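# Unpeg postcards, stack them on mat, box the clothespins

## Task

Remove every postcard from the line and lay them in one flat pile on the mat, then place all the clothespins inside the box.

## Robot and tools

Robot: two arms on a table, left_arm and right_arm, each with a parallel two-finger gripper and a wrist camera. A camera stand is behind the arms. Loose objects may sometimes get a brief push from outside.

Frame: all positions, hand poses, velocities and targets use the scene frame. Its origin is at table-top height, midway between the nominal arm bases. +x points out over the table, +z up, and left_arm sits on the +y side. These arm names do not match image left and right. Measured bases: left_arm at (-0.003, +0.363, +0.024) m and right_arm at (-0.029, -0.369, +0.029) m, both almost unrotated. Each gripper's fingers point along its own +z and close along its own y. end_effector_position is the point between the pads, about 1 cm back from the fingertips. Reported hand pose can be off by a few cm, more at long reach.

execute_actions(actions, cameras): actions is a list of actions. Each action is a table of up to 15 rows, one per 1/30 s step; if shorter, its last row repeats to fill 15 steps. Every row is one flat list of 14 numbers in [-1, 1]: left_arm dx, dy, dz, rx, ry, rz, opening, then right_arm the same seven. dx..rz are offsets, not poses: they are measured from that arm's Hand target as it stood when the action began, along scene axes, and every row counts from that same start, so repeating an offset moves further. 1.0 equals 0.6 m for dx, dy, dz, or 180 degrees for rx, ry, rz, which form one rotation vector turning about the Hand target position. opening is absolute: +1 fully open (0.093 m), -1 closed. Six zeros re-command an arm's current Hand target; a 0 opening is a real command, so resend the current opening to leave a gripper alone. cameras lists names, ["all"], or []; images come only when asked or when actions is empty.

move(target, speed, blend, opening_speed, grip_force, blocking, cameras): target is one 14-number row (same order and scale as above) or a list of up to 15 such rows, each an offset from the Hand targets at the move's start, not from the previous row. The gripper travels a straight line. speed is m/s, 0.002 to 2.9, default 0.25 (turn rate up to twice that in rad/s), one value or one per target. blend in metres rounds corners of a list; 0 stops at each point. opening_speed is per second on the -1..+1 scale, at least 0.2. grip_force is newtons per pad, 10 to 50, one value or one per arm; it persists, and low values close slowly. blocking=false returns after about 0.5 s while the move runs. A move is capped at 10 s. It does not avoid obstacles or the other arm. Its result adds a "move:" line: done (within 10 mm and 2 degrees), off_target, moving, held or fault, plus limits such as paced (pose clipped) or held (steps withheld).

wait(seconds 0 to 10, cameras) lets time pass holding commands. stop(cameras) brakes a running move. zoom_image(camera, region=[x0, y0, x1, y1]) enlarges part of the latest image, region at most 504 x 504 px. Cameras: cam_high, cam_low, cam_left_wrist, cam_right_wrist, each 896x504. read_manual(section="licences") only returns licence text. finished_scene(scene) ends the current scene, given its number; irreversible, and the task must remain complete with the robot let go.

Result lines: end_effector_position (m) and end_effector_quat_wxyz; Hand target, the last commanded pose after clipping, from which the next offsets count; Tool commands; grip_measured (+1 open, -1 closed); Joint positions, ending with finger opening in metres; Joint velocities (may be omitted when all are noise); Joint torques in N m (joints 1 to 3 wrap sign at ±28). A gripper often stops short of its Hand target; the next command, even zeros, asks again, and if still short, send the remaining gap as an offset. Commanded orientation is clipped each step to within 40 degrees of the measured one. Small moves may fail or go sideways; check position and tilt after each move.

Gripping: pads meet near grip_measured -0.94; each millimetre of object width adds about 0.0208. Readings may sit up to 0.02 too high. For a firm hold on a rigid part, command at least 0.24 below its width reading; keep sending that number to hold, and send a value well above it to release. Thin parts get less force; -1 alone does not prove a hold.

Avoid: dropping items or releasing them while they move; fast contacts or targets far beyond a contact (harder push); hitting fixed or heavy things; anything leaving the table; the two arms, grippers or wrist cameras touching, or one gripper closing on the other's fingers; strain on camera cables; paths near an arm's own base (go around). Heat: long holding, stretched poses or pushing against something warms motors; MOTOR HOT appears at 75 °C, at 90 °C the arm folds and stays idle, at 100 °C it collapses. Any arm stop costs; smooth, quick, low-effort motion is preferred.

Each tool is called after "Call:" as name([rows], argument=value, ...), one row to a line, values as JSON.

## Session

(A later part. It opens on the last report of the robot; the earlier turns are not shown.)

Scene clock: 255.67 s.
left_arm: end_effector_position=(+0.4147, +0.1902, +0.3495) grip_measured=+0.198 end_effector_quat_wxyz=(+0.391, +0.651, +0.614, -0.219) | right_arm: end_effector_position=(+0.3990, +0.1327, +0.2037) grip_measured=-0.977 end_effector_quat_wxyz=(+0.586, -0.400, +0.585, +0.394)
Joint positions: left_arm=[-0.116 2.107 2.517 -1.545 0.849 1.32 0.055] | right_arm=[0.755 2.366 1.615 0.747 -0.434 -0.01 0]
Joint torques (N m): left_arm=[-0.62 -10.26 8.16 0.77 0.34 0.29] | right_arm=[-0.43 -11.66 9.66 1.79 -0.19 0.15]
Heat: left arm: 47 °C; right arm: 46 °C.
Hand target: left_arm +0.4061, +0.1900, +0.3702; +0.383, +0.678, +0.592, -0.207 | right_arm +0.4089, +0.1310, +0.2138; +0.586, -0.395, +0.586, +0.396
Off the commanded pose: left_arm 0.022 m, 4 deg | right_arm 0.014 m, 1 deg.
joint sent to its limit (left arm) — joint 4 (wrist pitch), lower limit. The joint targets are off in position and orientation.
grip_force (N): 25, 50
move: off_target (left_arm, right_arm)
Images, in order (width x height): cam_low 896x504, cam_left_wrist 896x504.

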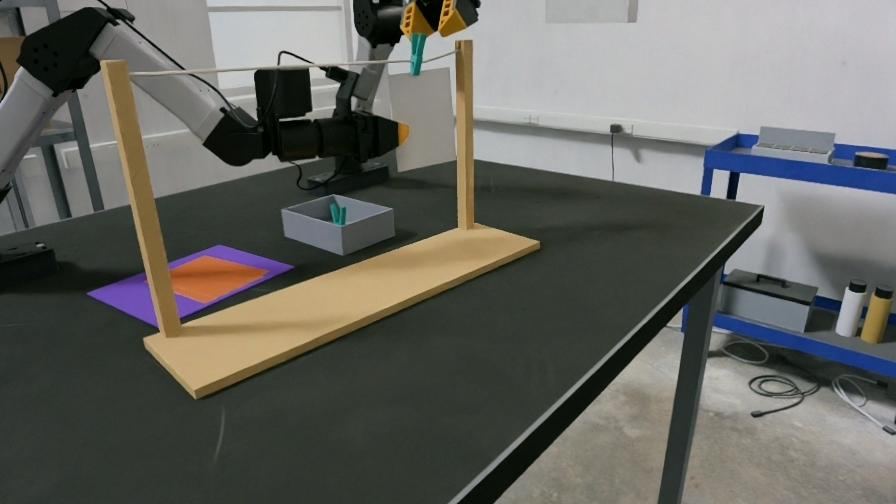

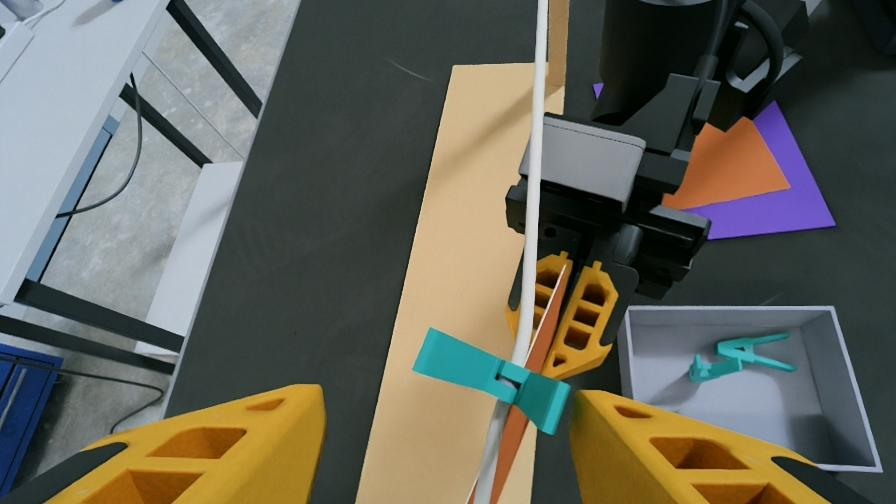

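Call:
move(target=[-0.015,-0.026,-0.02,0,0,0,0.2,0,0,0,0,0,0,-1], speed=0.06, cameras=["cam_low","cam_left_wrist"])

Call:
zoom_image(camera="cam_low", region=[300, 0, 500, 180])

Scene clock: 257.17 s.
left_arm: end_effector_position=(+0.4065, +0.1706, +0.3467) grip_measured=+0.198 end_effector_quat_wxyz=(+0.380, +0.669, +0.601, -0.219) | right_arm: end_effector_position=(+0.3990, +0.1327, +0.2037) grip_measured=-0.977 end_effector_quat_wxyz=(+0.586, -0.400, +0.585, +0.394)
Joint positions: left_arm=[-0.169 2.107 2.517 -1.545 0.825 1.322 0.055] | right_arm=[0.755 2.366 1.615 0.747 -0.434 -0.01 0]
Joint torques (N m): left_arm=[-0.76 -10.82 4.74 0.8 0.33 0.28] | right_arm=[-0.43 -11.58 9.63 1.8 -0.17 0.15]
Heat: left arm: 47 °C; right arm: 46 °C.
Hand target: left_arm +0.3971, +0.1744, +0.3582; +0.383, +0.678, +0.592, -0.207 | right_arm +0.4089, +0.1310, +0.2138; +0.586, -0.395, +0.586, +0.396
Off the commanded pose: left_arm 0.015 m, 2 deg | right_arm 0.014 m, 1 deg.
joint sent to its limit (left arm) — joint 4 (wrist pitch), lower limit. The joint targets are off in position, not in orientation.
grip_force (N): 25, 50
move: off_target (left_arm, right_arm)
Images, in order (width x height): cam_low 896x504, cam_left_wrist 896x504.

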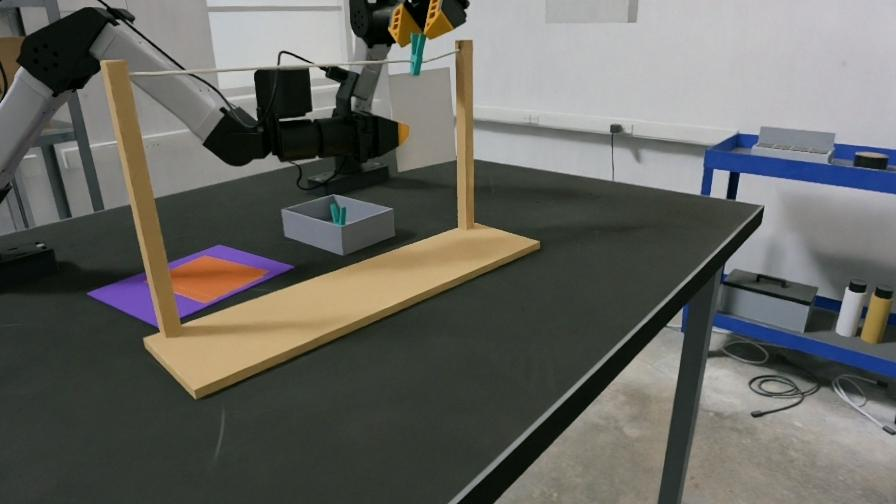

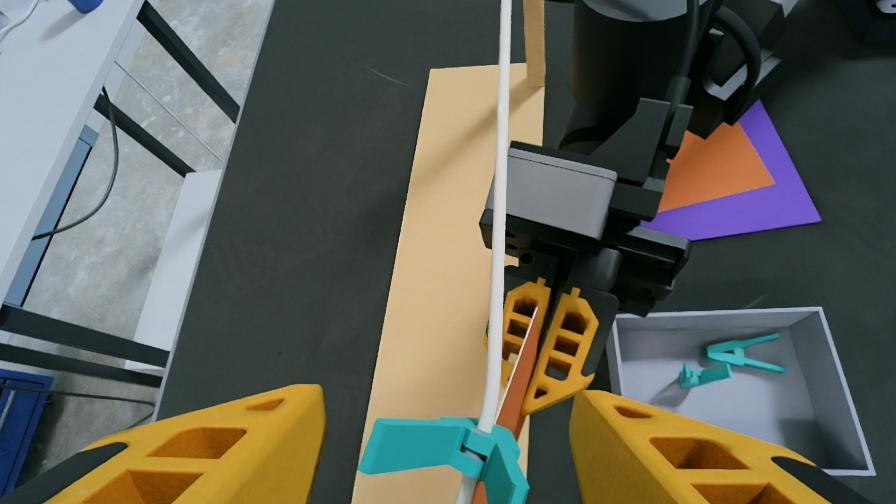

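Scaled by 2.520 from the camera's 896x504 image, which has a finer 1280x720 frame.

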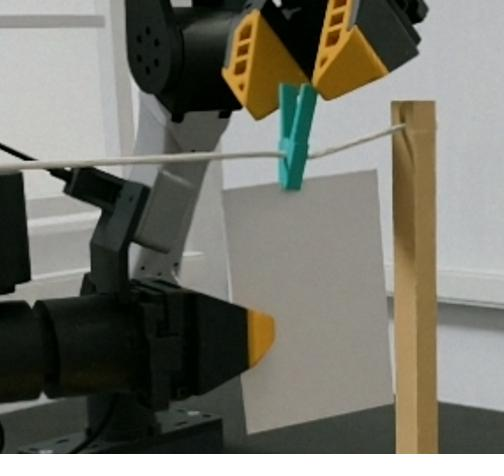

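Call:
move(target=[0.002,-0.006,-0.014,0,0,0,0.2,0,0,0,0,0,0,-1], speed=0.05, cameras=["cam_low","cam_left_wrist"])

Call:
zoom_image(camera="cam_low", region=[300, 0, 500, 180])

Scene clock: 258.40 s.
left_arm: end_effector_position=(+0.4054, +0.1713, +0.3312) grip_measured=+0.198 end_effector_quat_wxyz=(+0.360, +0.665, +0.612, -0.232) | right_arm: end_effector_position=(+0.3990, +0.1327, +0.2037) grip_measured=-0.977 end_effector_quat_wxyz=(+0.586, -0.400, +0.585, +0.394)
Joint positions: left_arm=[-0.169 2.107 2.463 -1.545 0.82 1.322 0.055] | right_arm=[0.755 2.366 1.615 0.747 -0.434 -0.01 0]
Joint torques (N m): left_arm=[-0.92 -12.21 4.23 1.08 0.35 0.29] | right_arm=[-0.49 -11.6 9.66 1.8 -0.16 0.14]
Heat: left arm: 47 °C; right arm: 46 °C.
Hand target: left_arm +0.3983, +0.1708, +0.3498; +0.383, +0.678, +0.592, -0.207 | right_arm +0.4089, +0.1310, +0.2138; +0.586, -0.395, +0.586, +0.396
Off the commanded pose: left_arm 0.020 m, 5 deg | right_arm 0.014 m, 1 deg.
grip_force (N): 25, 50
move: off_target (left_arm, right_arm)
Images, in order (width x height): cam_low 896x504, cam_left_wrist 896x504.

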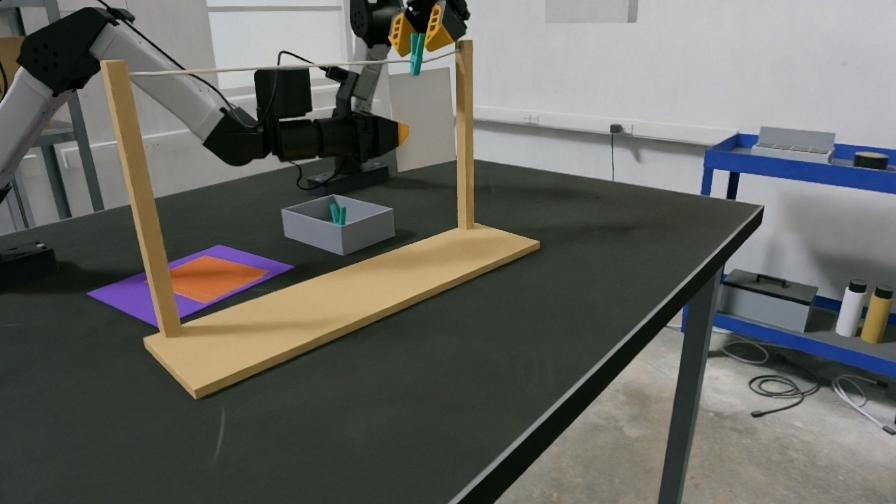

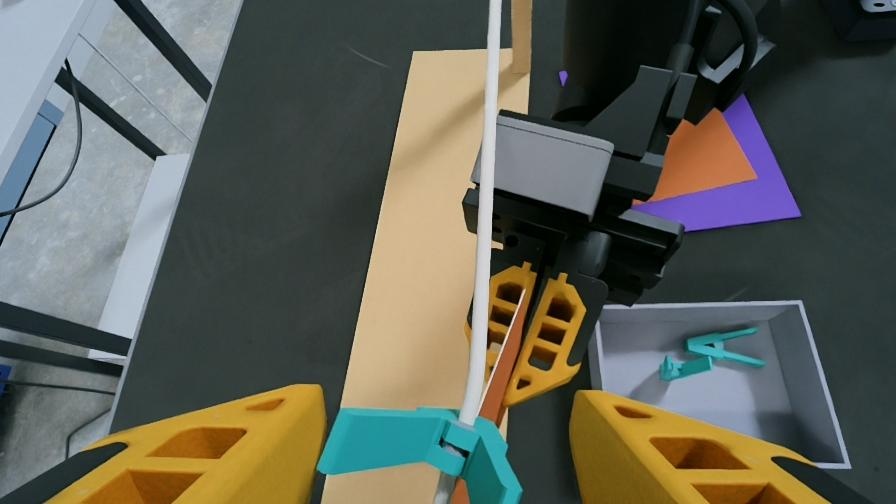

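Scaled by 2.520 from the camera's 896x504 image, which has a finer 1280x720 frame.

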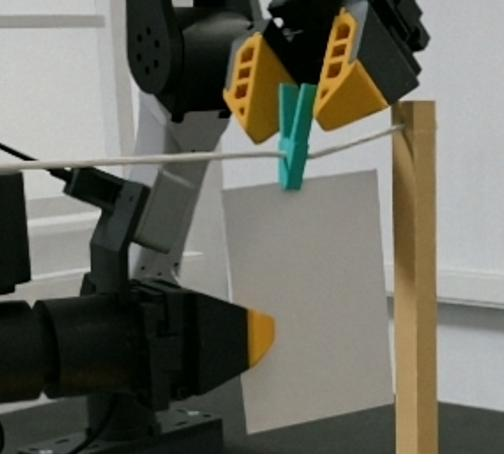

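Call:
move(target=[0.004,0,0,0,0,0,-0.15,0,0,0,0,0,0,-1], speed=0.05, opening_speed=0.4, grip_force=[45, 50], cameras=["cam_low","cam_left_wrist"])

Call:
zoom_image(camera="cam_low", region=[300, 0, 500, 180])

Scene clock: 259.97 s.
left_arm: end_effector_position=(+0.4054, +0.1713, +0.3312) grip_measured=-0.148 end_effector_quat_wxyz=(+0.360, +0.665, +0.612, -0.232) | right_arm: end_effector_position=(+0.3990, +0.1327, +0.2037) grip_measured=-0.977 end_effector_quat_wxyz=(+0.586, -0.400, +0.585, +0.394)
Joint positions: left_arm=[-0.169 2.107 2.463 -1.545 0.82 1.322 0.038] | right_arm=[0.755 2.366 1.615 0.747 -0.434 -0.01 0]
Joint torques (N m): left_arm=[-0.87 -11.3 5.61 1.04 0.35 0.28] | right_arm=[-0.51 -11.6 9.63 1.8 -0.16 0.15]
Heat: left arm: 47 °C; right arm: 46 °C.
Hand target: left_arm +0.4007, +0.1708, +0.3498; +0.383, +0.678, +0.592, -0.207 | right_arm +0.4089, +0.1310, +0.2138; +0.586, -0.395, +0.586, +0.396
Off the commanded pose: left_arm 0.019 m, 5 deg | right_arm 0.014 m, 1 deg.
grip_force (N): 45, 50
move: off_target (left_arm, right_arm)
Images, in order (width x height): cam_low 896x504, cam_left_wrist 896x504.

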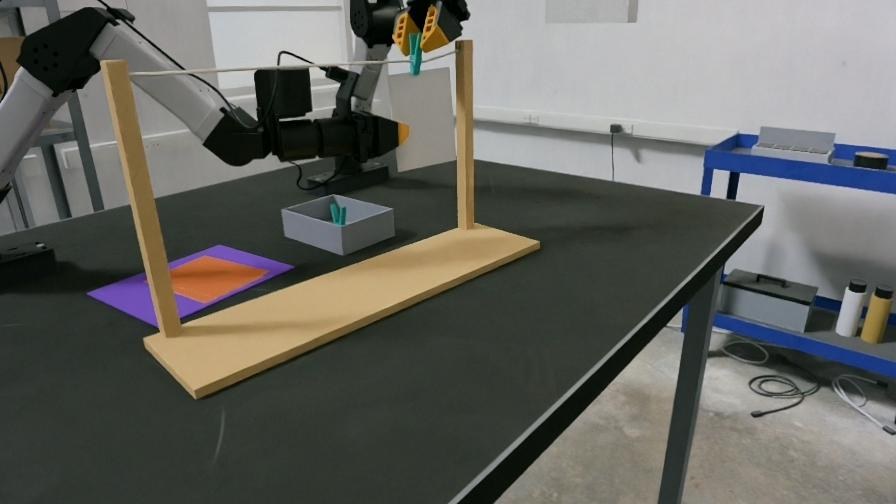

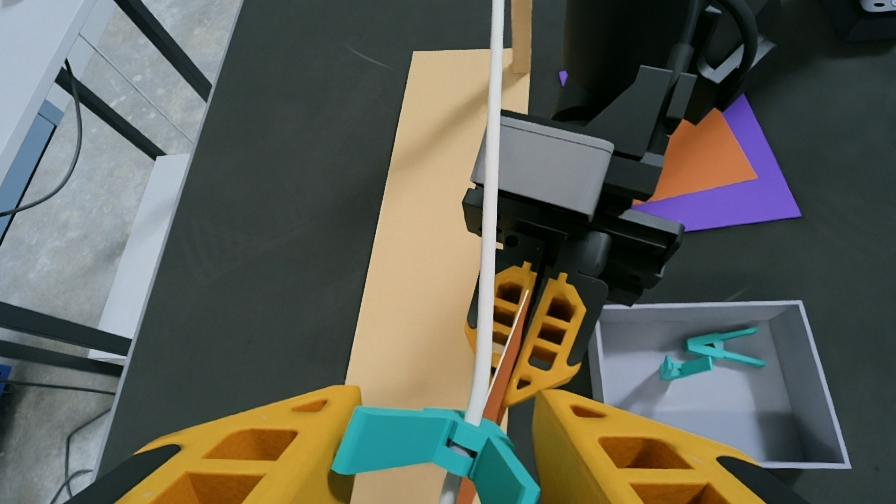

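Scaled by 2.520 from the camera's 896x504 image, which has a finer 1280x720 frame.

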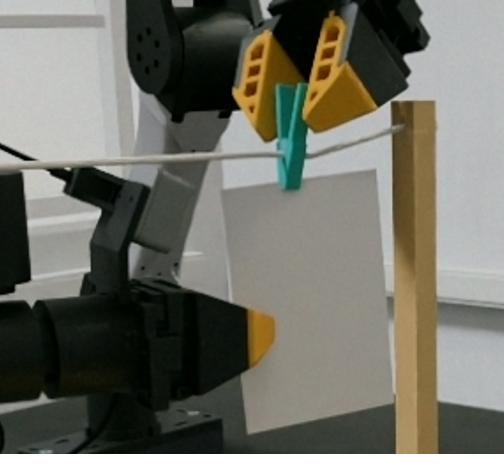

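Call:
move(target=[0.004,0,0,0,0,0,-0.45,0,0,0,0,0,0,-1], speed=0.05, opening_speed=0.4, cameras=["cam_low","cam_left_wrist"])

Call:
zoom_image(camera="cam_low", region=[300, 0, 500, 180])

Scene clock: 261.37 s.
left_arm: end_effector_position=(+0.4060, +0.1725, +0.3312) grip_measured=-0.442 end_effector_quat_wxyz=(+0.360, +0.664, +0.613, -0.232) | right_arm: end_effector_position=(+0.3990, +0.1327, +0.2034) grip_measured=-0.977 end_effector_quat_wxyz=(+0.585, -0.400, +0.585, +0.394)
Joint positions: left_arm=[-0.166 2.107 2.463 -1.545 0.82 1.322 0.024] | right_arm=[0.755 2.366 1.615 0.745 -0.434 -0.01 0]
Joint torques (N m): left_arm=[-0.72 -10.3 7.13 0.99 0.35 0.25] | right_arm=[-0.42 -11.62 9.63 1.8 -0.16 0.14]
Heat: left arm: 47 °C; right arm: 46 °C.
Hand target: left_arm +0.4031, +0.1708, +0.3498; +0.383, +0.678, +0.592, -0.207 | right_arm +0.4089, +0.1310, +0.2138; +0.586, -0.395, +0.586, +0.396
Off the commanded pose: left_arm 0.019 m, 5 deg | right_arm 0.015 m, 1 deg.
grip_force (N): 45, 50
move: off_target (left_arm, right_arm)
Images, in order (width x height): cam_low 896x504, cam_left_wrist 896x504.

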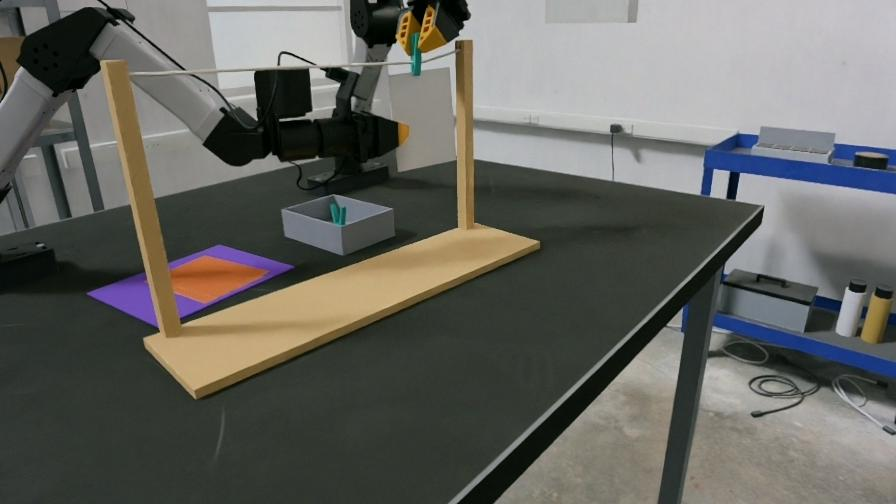

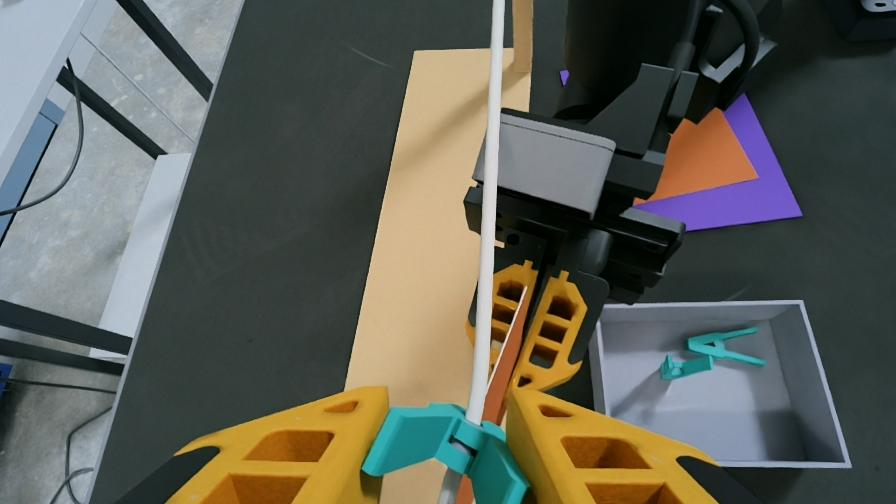

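Scaled by 2.520 from the camera's 896x504 image, which has a finer 1280x720 frame.

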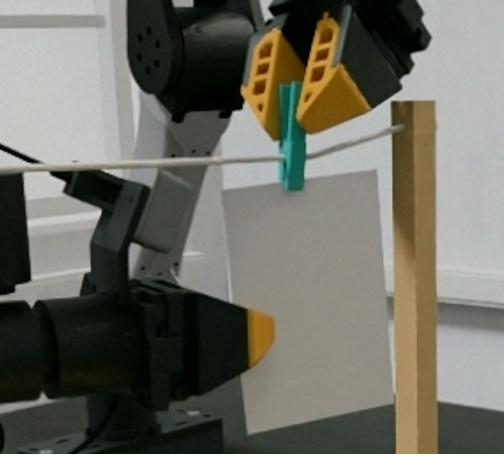

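Working. Continue to −0.75.

Call:
move(target=[0,0,0,0,0,0,-0.75,0,0,0,0,0,0,-1], speed=0.05, opening_speed=0.4, cameras=["cam_low","cam_left_wrist","cam_right_wrist"])

Call:
zoom_image(camera="cam_low", region=[300, 0, 500, 180])

Scene clock: 262.97 s.
left_arm: end_effector_position=(+0.4066, +0.1738, +0.3312) grip_measured=-0.695 end_effector_quat_wxyz=(+0.360, +0.663, +0.614, -0.231) | right_arm: end_effector_position=(+0.4002, +0.1322, +0.2033) grip_measured=-0.977 end_effector_quat_wxyz=(+0.587, -0.398, +0.587, +0.391)
Joint positions: left_arm=[-0.163 2.107 2.463 -1.545 0.82 1.322 0.012] | right_arm=[0.755 2.366 1.615 0.745 -0.426 -0.01 0]
Joint torques (N m): left_arm=[-0.77 -10.29 7.15 0.99 0.36 0.25] | right_arm=[-0.39 -11.59 9.61 1.8 -0.18 0.15]
Heat: left arm: 47 °C; right arm: 46 °C.
Hand target: left_arm +0.4031, +0.1708, +0.3498; +0.383, +0.678, +0.592, -0.207 | right_arm +0.4089, +0.1310, +0.2138; +0.586, -0.395, +0.586, +0.396
Off the commanded pose: left_arm 0.019 m, 5 deg | right_arm 0.014 m, 1 deg.
grip_force (N): 45, 50
move: off_target (left_arm, right_arm)
Images, in order (width x height): cam_low 896x504, cam_left_wrist 896x504, cam_right_wrist 896x504.

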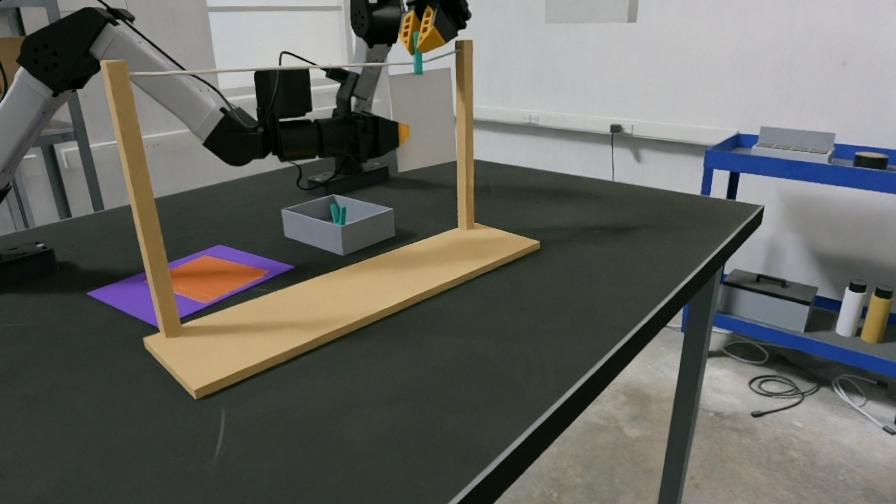

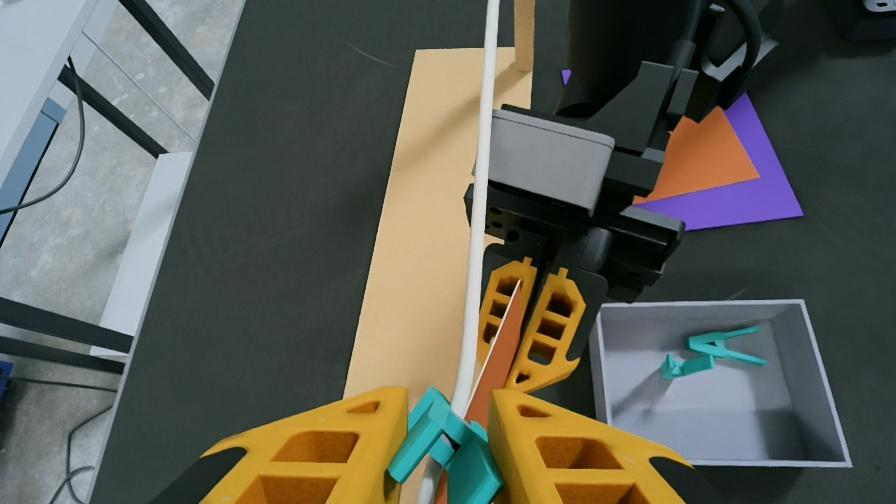

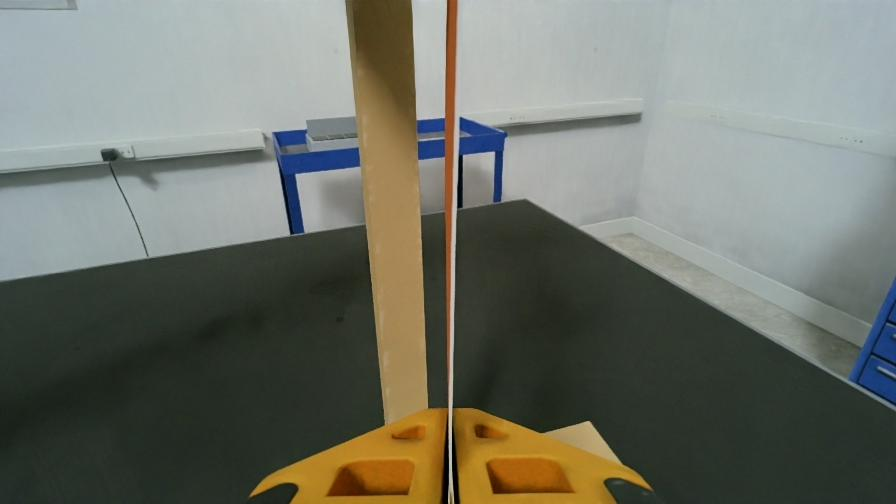

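Scaled by 2.520 from the camera's 896x504 image, which has a finer 1280x720 frame.

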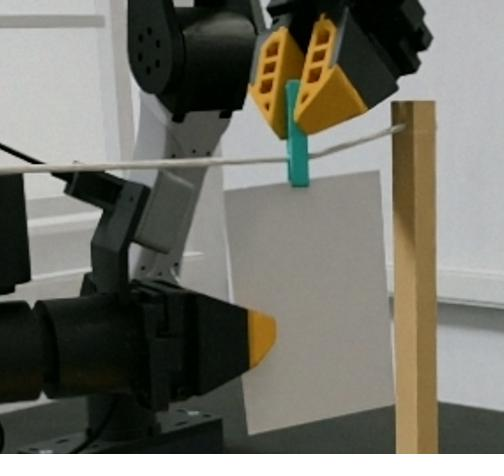

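Call:
move(target=[0,0,0,0,0,0,-0.78,-0.005,0,-0.06,0,0,0,-1], speed=0.06, cameras=["cam_low","cam_left_wrist","cam_right_wrist"])

Call:
zoom_image(camera="cam_low", region=[300, 0, 500, 180])

Scene clock: 264.33 s.
left_arm: end_effector_position=(+0.4066, +0.1738, +0.3312) grip_measured=-0.698 end_effector_quat_wxyz=(+0.360, +0.663, +0.614, -0.231) | right_arm: end_effector_position=(+0.4026, +0.1338, +0.1603) grip_measured=-0.977 end_effector_quat_wxyz=(+0.564, -0.400, +0.610, +0.386)
Joint positions: left_arm=[-0.163 2.107 2.463 -1.545 0.82 1.322 0.012] | right_arm=[0.755 2.433 1.615 0.745 -0.423 -0.01 0]
Joint torques (N m): left_arm=[-0.76 -10.29 7.15 0.99 0.35 0.27] | right_arm=[-0.16 -12.19 5.74 2.84 -0.15 0.13]
Heat: left arm: 47 °C; right arm: 46 °C.
Hand target: left_arm +0.4031, +0.1708, +0.3498; +0.383, +0.678, +0.592, -0.207 | right_arm +0.4059, +0.1310, +0.1778; +0.586, -0.395, +0.586, +0.396
Off the commanded pose: left_arm 0.019 m, 5 deg | right_arm 0.018 m, 4 deg.
grip_force (N): 45, 50
move: off_target (left_arm, right_arm)
Images, in order (width x height): cam_low 896x504, cam_left_wrist 896x504, cam_right_wrist 896x504.

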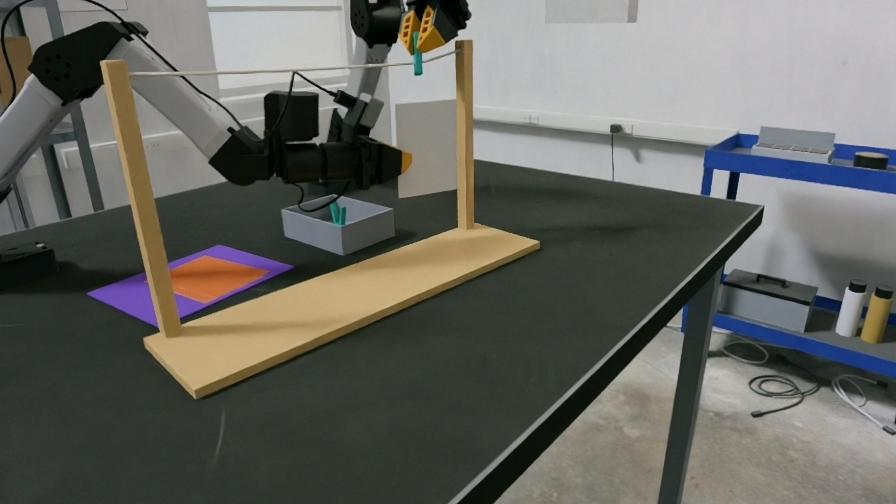

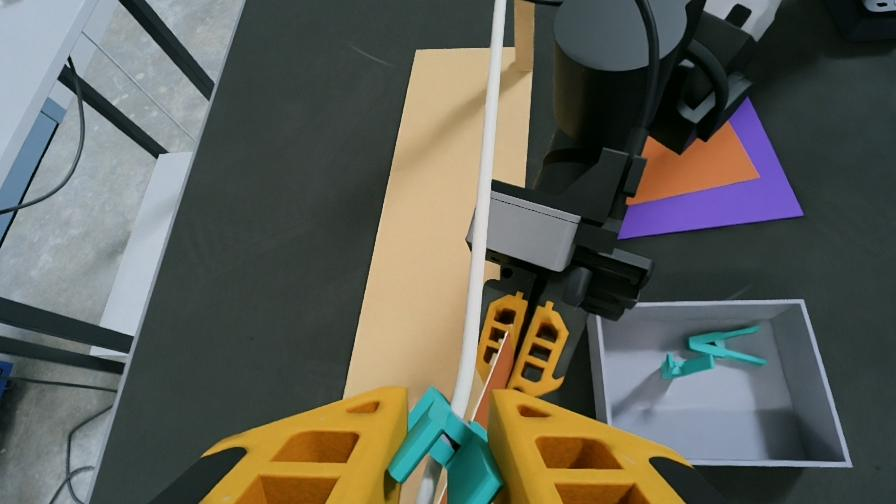

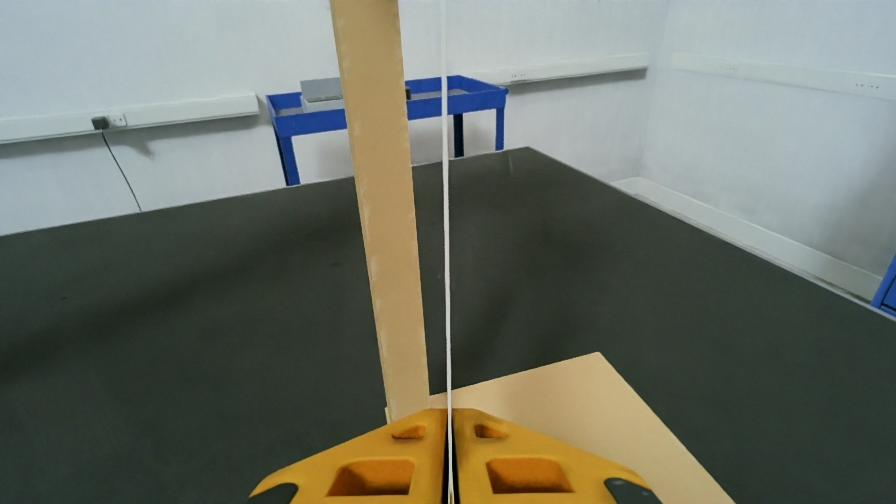

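Scaled by 2.520 from the camera's 896x504 image, which has a finer 1280x720 frame.

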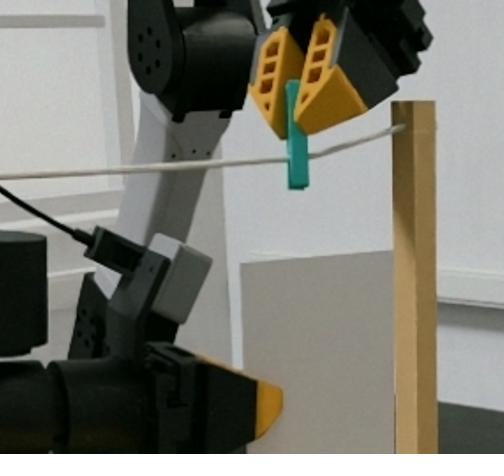

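Call:
move([
  [0,0,0,0,0,0,-0.75,-0.15,-0.018,0.055,0,0,0,-1],
  [0,0,0,0,0,0,-0.75,-0.26,-0.185,0.137,-0.0359,0.2494,-0.0426,-1],
  [0,0,0,0,0,0,-0.75,-0.3315,-0.385,0.12,-0.0717,0.4987,-0.0852,-1],
  [0,0,0,0,0,0,-0.75,-0.3315,-0.475,0.08,-0.0717,0.4987,-0.0852,-1],
], speed=[0.1,0.15,0.15,0.12], blend=[0.02,0.04,0.04,0], cameras=["all"])

Scene clock: 273.90 s.
left_arm: end_effector_position=(+0.4066, +0.1738, +0.3312) grip_measured=-0.698 end_effector_quat_wxyz=(+0.360, +0.663, +0.614, -0.231) | right_arm: end_effector_position=(+0.2171, -0.1551, +0.2180) grip_measured=-0.977 end_effector_quat_wxyz=(+0.008, +0.029, +0.911, +0.411)
Joint positions: left_arm=[-0.163 2.107 2.463 -1.545 0.82 1.322 0.012] | right_arm=[0.35 1.39 1.129 -0.892 -0.759 0.586 0]
Joint torques (N m): left_arm=[-0.77 -10.3 7.13 1 0.35 0.27] | right_arm=[-0.05 -6.13 5.45 0.95 -0.65 -0.16]
Heat: left arm: 47 °C; right arm: 47 °C.
Hand target: left_arm +0.4031, +0.1708, +0.3498; +0.383, +0.678, +0.592, -0.207 | right_arm +0.2070, -0.1540, +0.2258; +0.003, +0.014, +0.906, +0.423
Off the commanded pose: left_arm 0.019 m, 5 deg | right_arm 0.013 m, 2 deg.
grip_force (N): 45, 50
move: off_target (left_arm, right_arm); blend cut to 0 m at target 1, 0.0295 m at target 3

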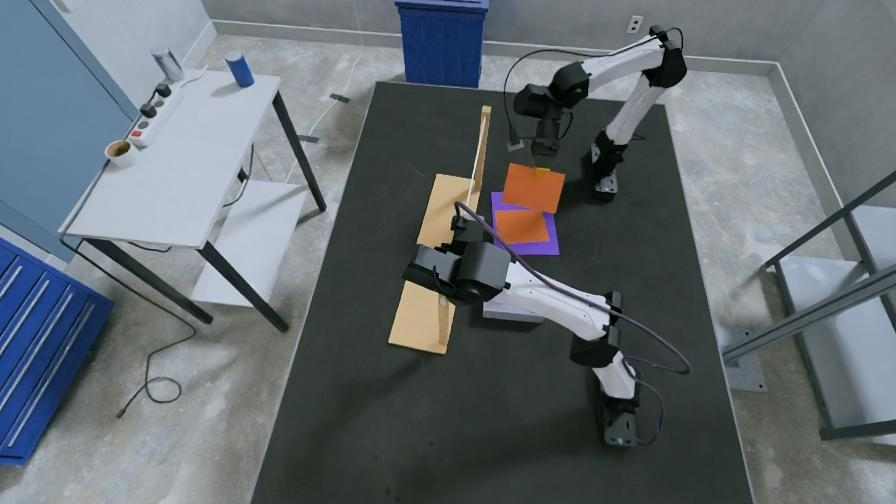

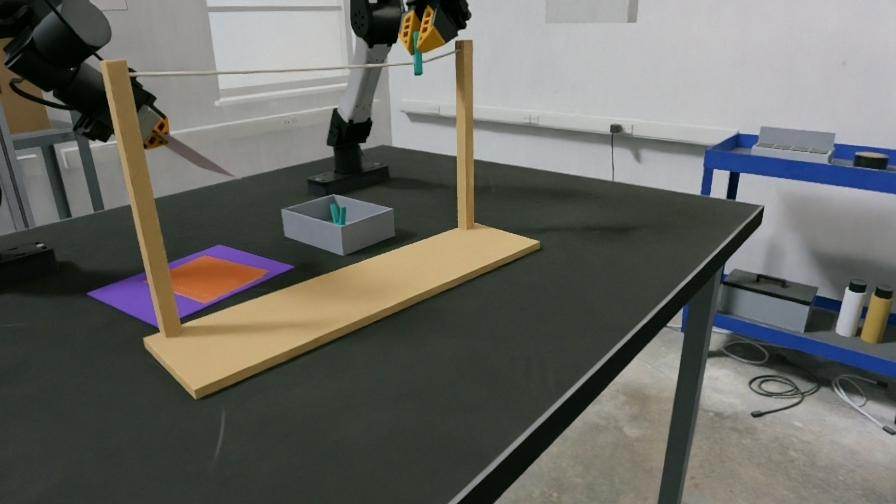

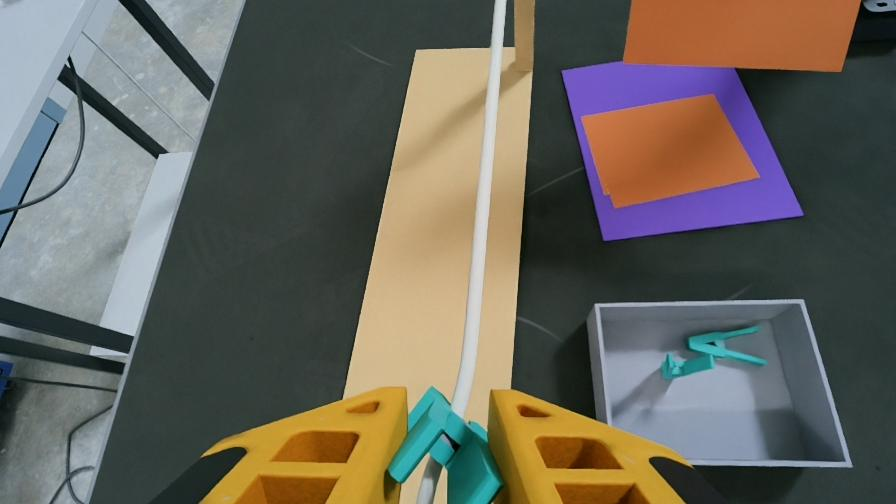

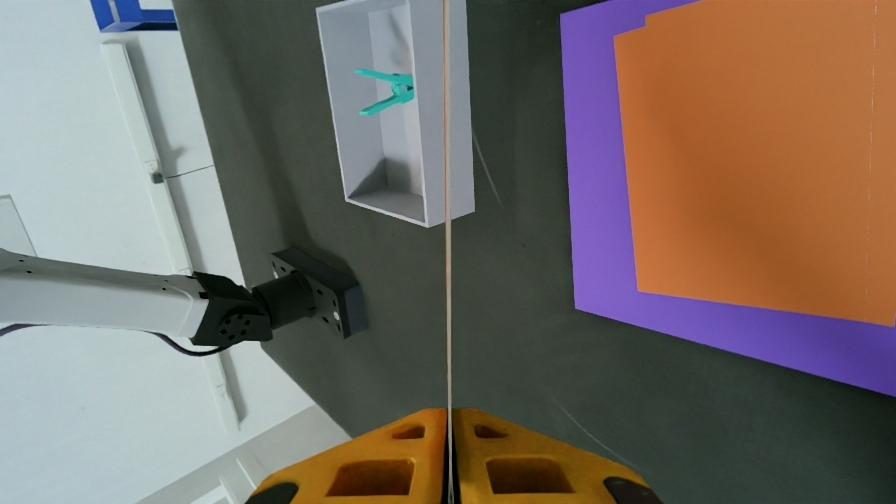

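Call:
zoom_image(camera="cam_high", region=[460, 140, 600, 280])

Scaled by 3.600 from the camera's 896x504 image, which has a finer 1280x720 frame.

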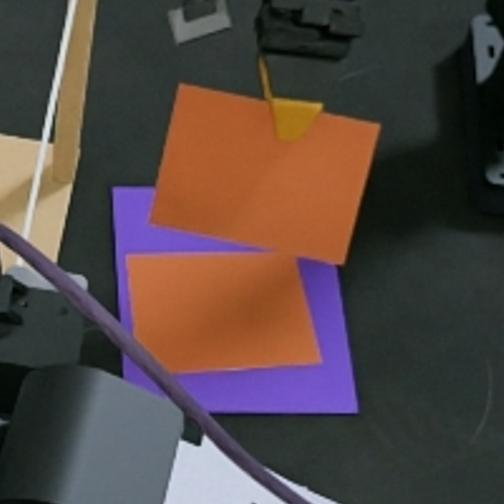

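Call:
move(target=[0,0,0,0,0,0,-0.75,0.037,0,-0.12,0,0,0.068,-1], speed=0.1, cameras=["cam_high","cam_low","cam_right_wrist"])

Call:
zoom_image(camera="cam_high", region=[460, 140, 600, 280])

Call:
zoom_image(camera="cam_low", region=[80, 120, 320, 340])

Scene clock: 276.57 s.
left_arm: end_effector_position=(+0.4066, +0.1738, +0.3312) grip_measured=-0.698 end_effector_quat_wxyz=(+0.360, +0.663, +0.614, -0.231) | right_arm: end_effector_position=(+0.2264, -0.1550, +0.1439) grip_measured=-0.977 end_effector_quat_wxyz=(-0.046, -0.076, +0.910, +0.404)
Joint positions: left_arm=[-0.163 2.107 2.463 -1.545 0.82 1.322 0.012] | right_arm=[0.313 1.661 1.117 -0.896 -0.83 0.207 0]
Joint torques (N m): left_arm=[-0.81 -10.33 7.08 0.99 0.36 0.25] | right_arm=[-0.35 -5.94 6.78 0.53 -0.75 -0.18]
Heat: left arm: 47 °C; right arm: 46 °C.
Hand target: left_arm +0.4031, +0.1708, +0.3498; +0.383, +0.678, +0.592, -0.207 | right_arm +0.2292, -0.1540, +0.1538; -0.042, -0.083, +0.902, +0.421
Off the commanded pose: left_arm 0.019 m, 5 deg | right_arm 0.010 m, 2 deg.
grip_force (N): 45, 50
move: off_target (left_arm)
Images, in order (width x height): cam_high 896x504, cam_low 896x504, cam_right_wrist 896x504.

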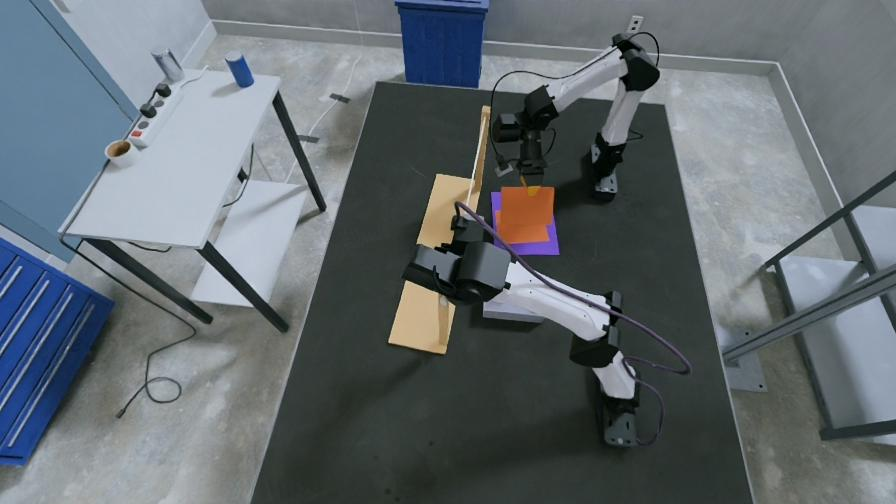

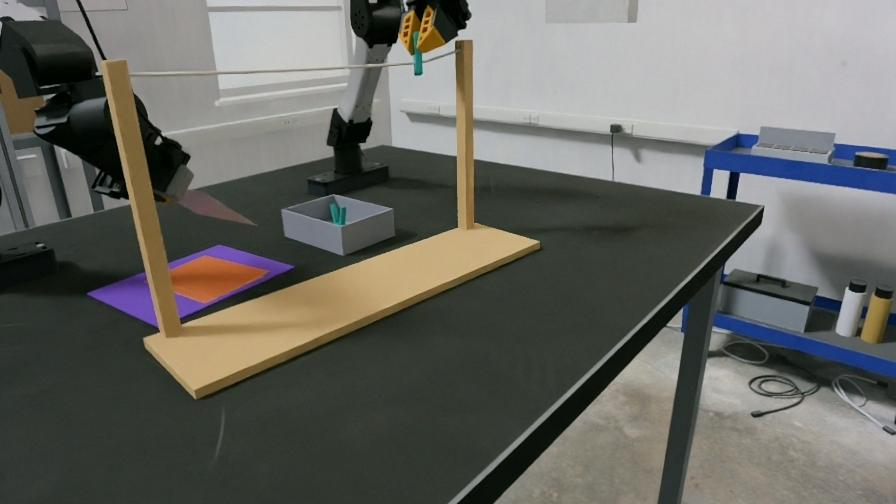

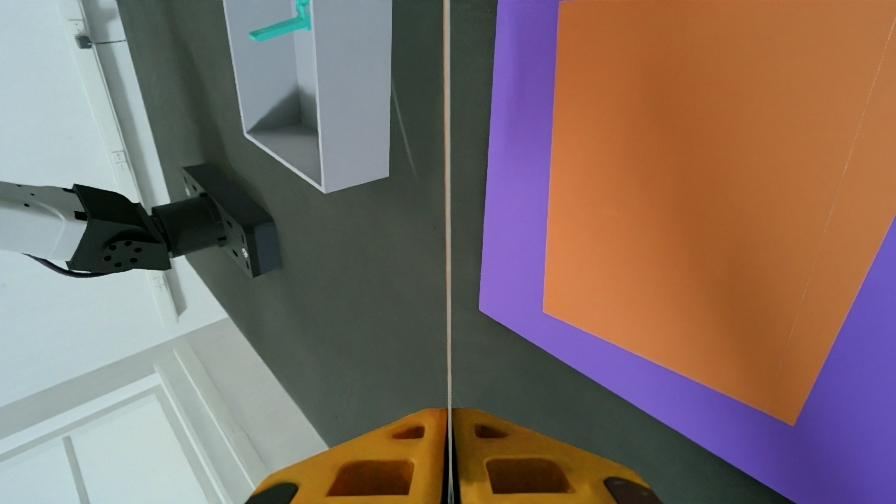

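Scaled by 3.600 from the camera's 896x504 image, which has a finer 1280x720 frame.

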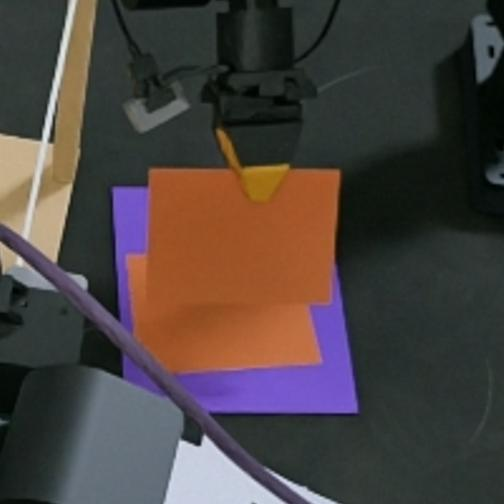

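Scaled by 2.100 from the camera's 896x504 image, which has a finer 1280x720 frame.

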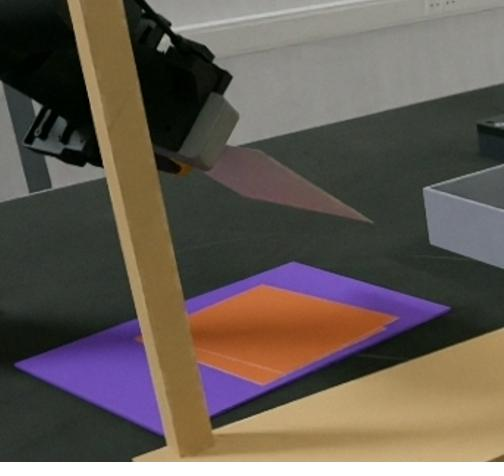

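Call:
move(target=[0,0,0,0,0,0,-0.75,0.01,0.014,-0.075,0,0,0.01,-1], speed=0.08, cameras=["cam_high","cam_low","cam_right_wrist"])

Call:
zoom_image(camera="cam_high", region=[460, 140, 600, 280])

Call:
zoom_image(camera="cam_low", region=[80, 150, 320, 340])

Scene clock: 278.27 s.
left_arm: end_effector_position=(+0.4066, +0.1738, +0.3312) grip_measured=-0.698 end_effector_quat_wxyz=(+0.360, +0.663, +0.614, -0.231) | right_arm: end_effector_position=(+0.2310, -0.1508, +0.1039) grip_measured=-0.977 end_effector_quat_wxyz=(-0.065, -0.080, +0.911, +0.400)
Joint positions: left_arm=[-0.163 2.107 2.463 -1.545 0.82 1.322 0.012] | right_arm=[0.321 1.775 1.082 -0.797 -0.831 0.184 0]
Joint torques (N m): left_arm=[-0.76 -10.35 7.09 1 0.36 0.27] | right_arm=[0.59 -6.63 4.31 0.98 -0.74 -0.16]
Heat: left arm: 47 °C; right arm: 46 °C.
Hand target: left_arm +0.4031, +0.1708, +0.3498; +0.383, +0.678, +0.592, -0.207 | right_arm +0.2352, -0.1456, +0.1088; -0.048, -0.097, +0.901, +0.420
Off the commanded pose: left_arm 0.019 m, 5 deg | right_arm 0.008 m, 4 deg.
grip_force (N): 45, 50
move: off_target (left_arm, right_arm)
Images, in order (width x height): cam_high 896x504, cam_low 896x504, cam_right_wrist 896x504.

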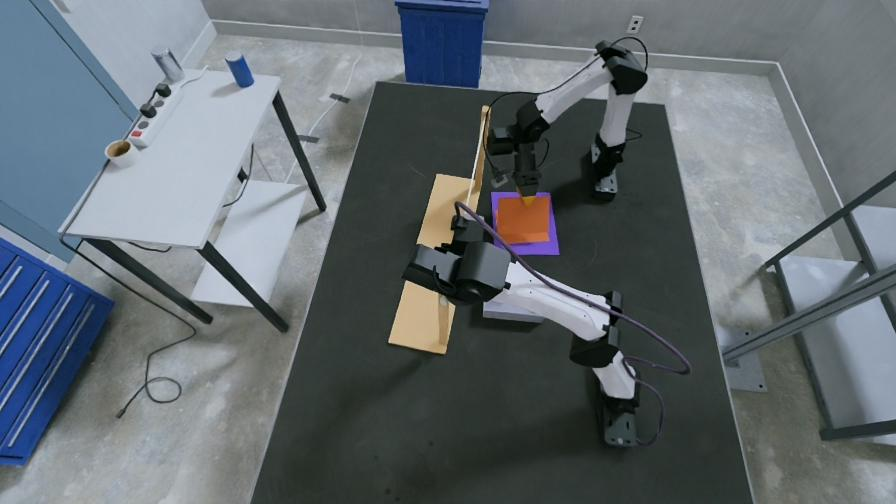

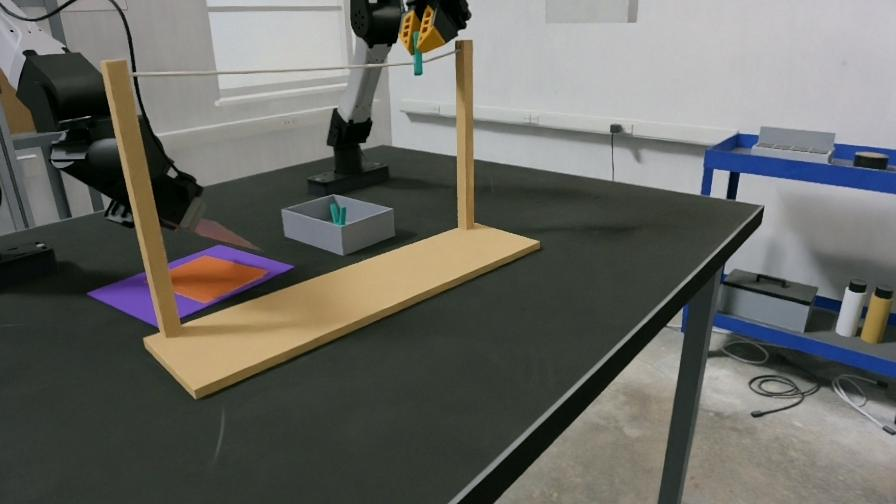

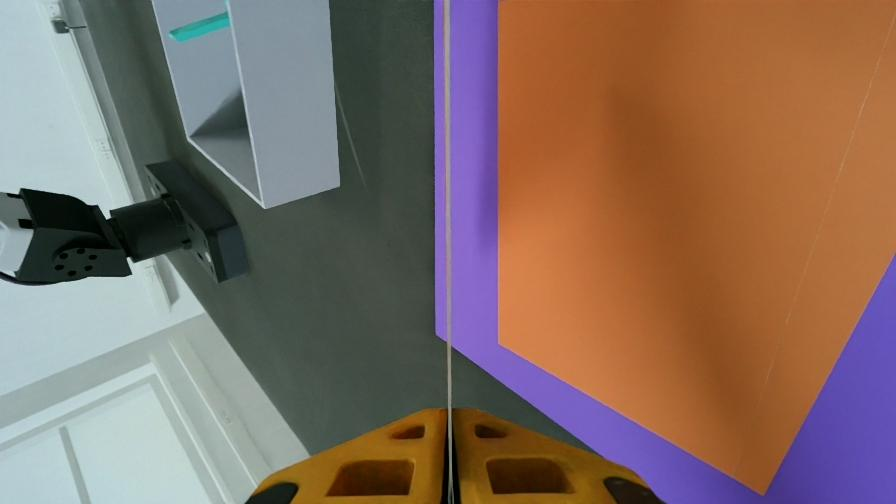

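Scaled by 3.600 from the camera's 896x504 image, which has a finer 1280x720 frame.

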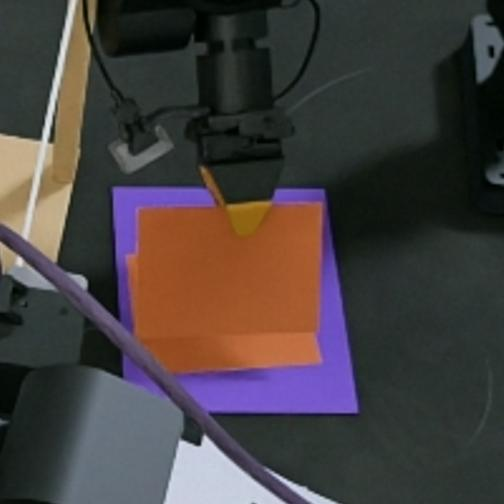

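Scaled by 2.100 from the camera's 896x504 image, which has a finer 1280x720 frame.

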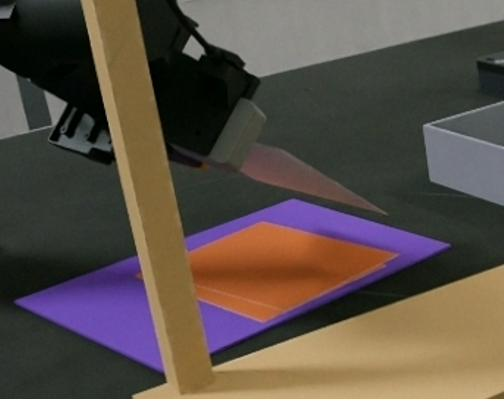

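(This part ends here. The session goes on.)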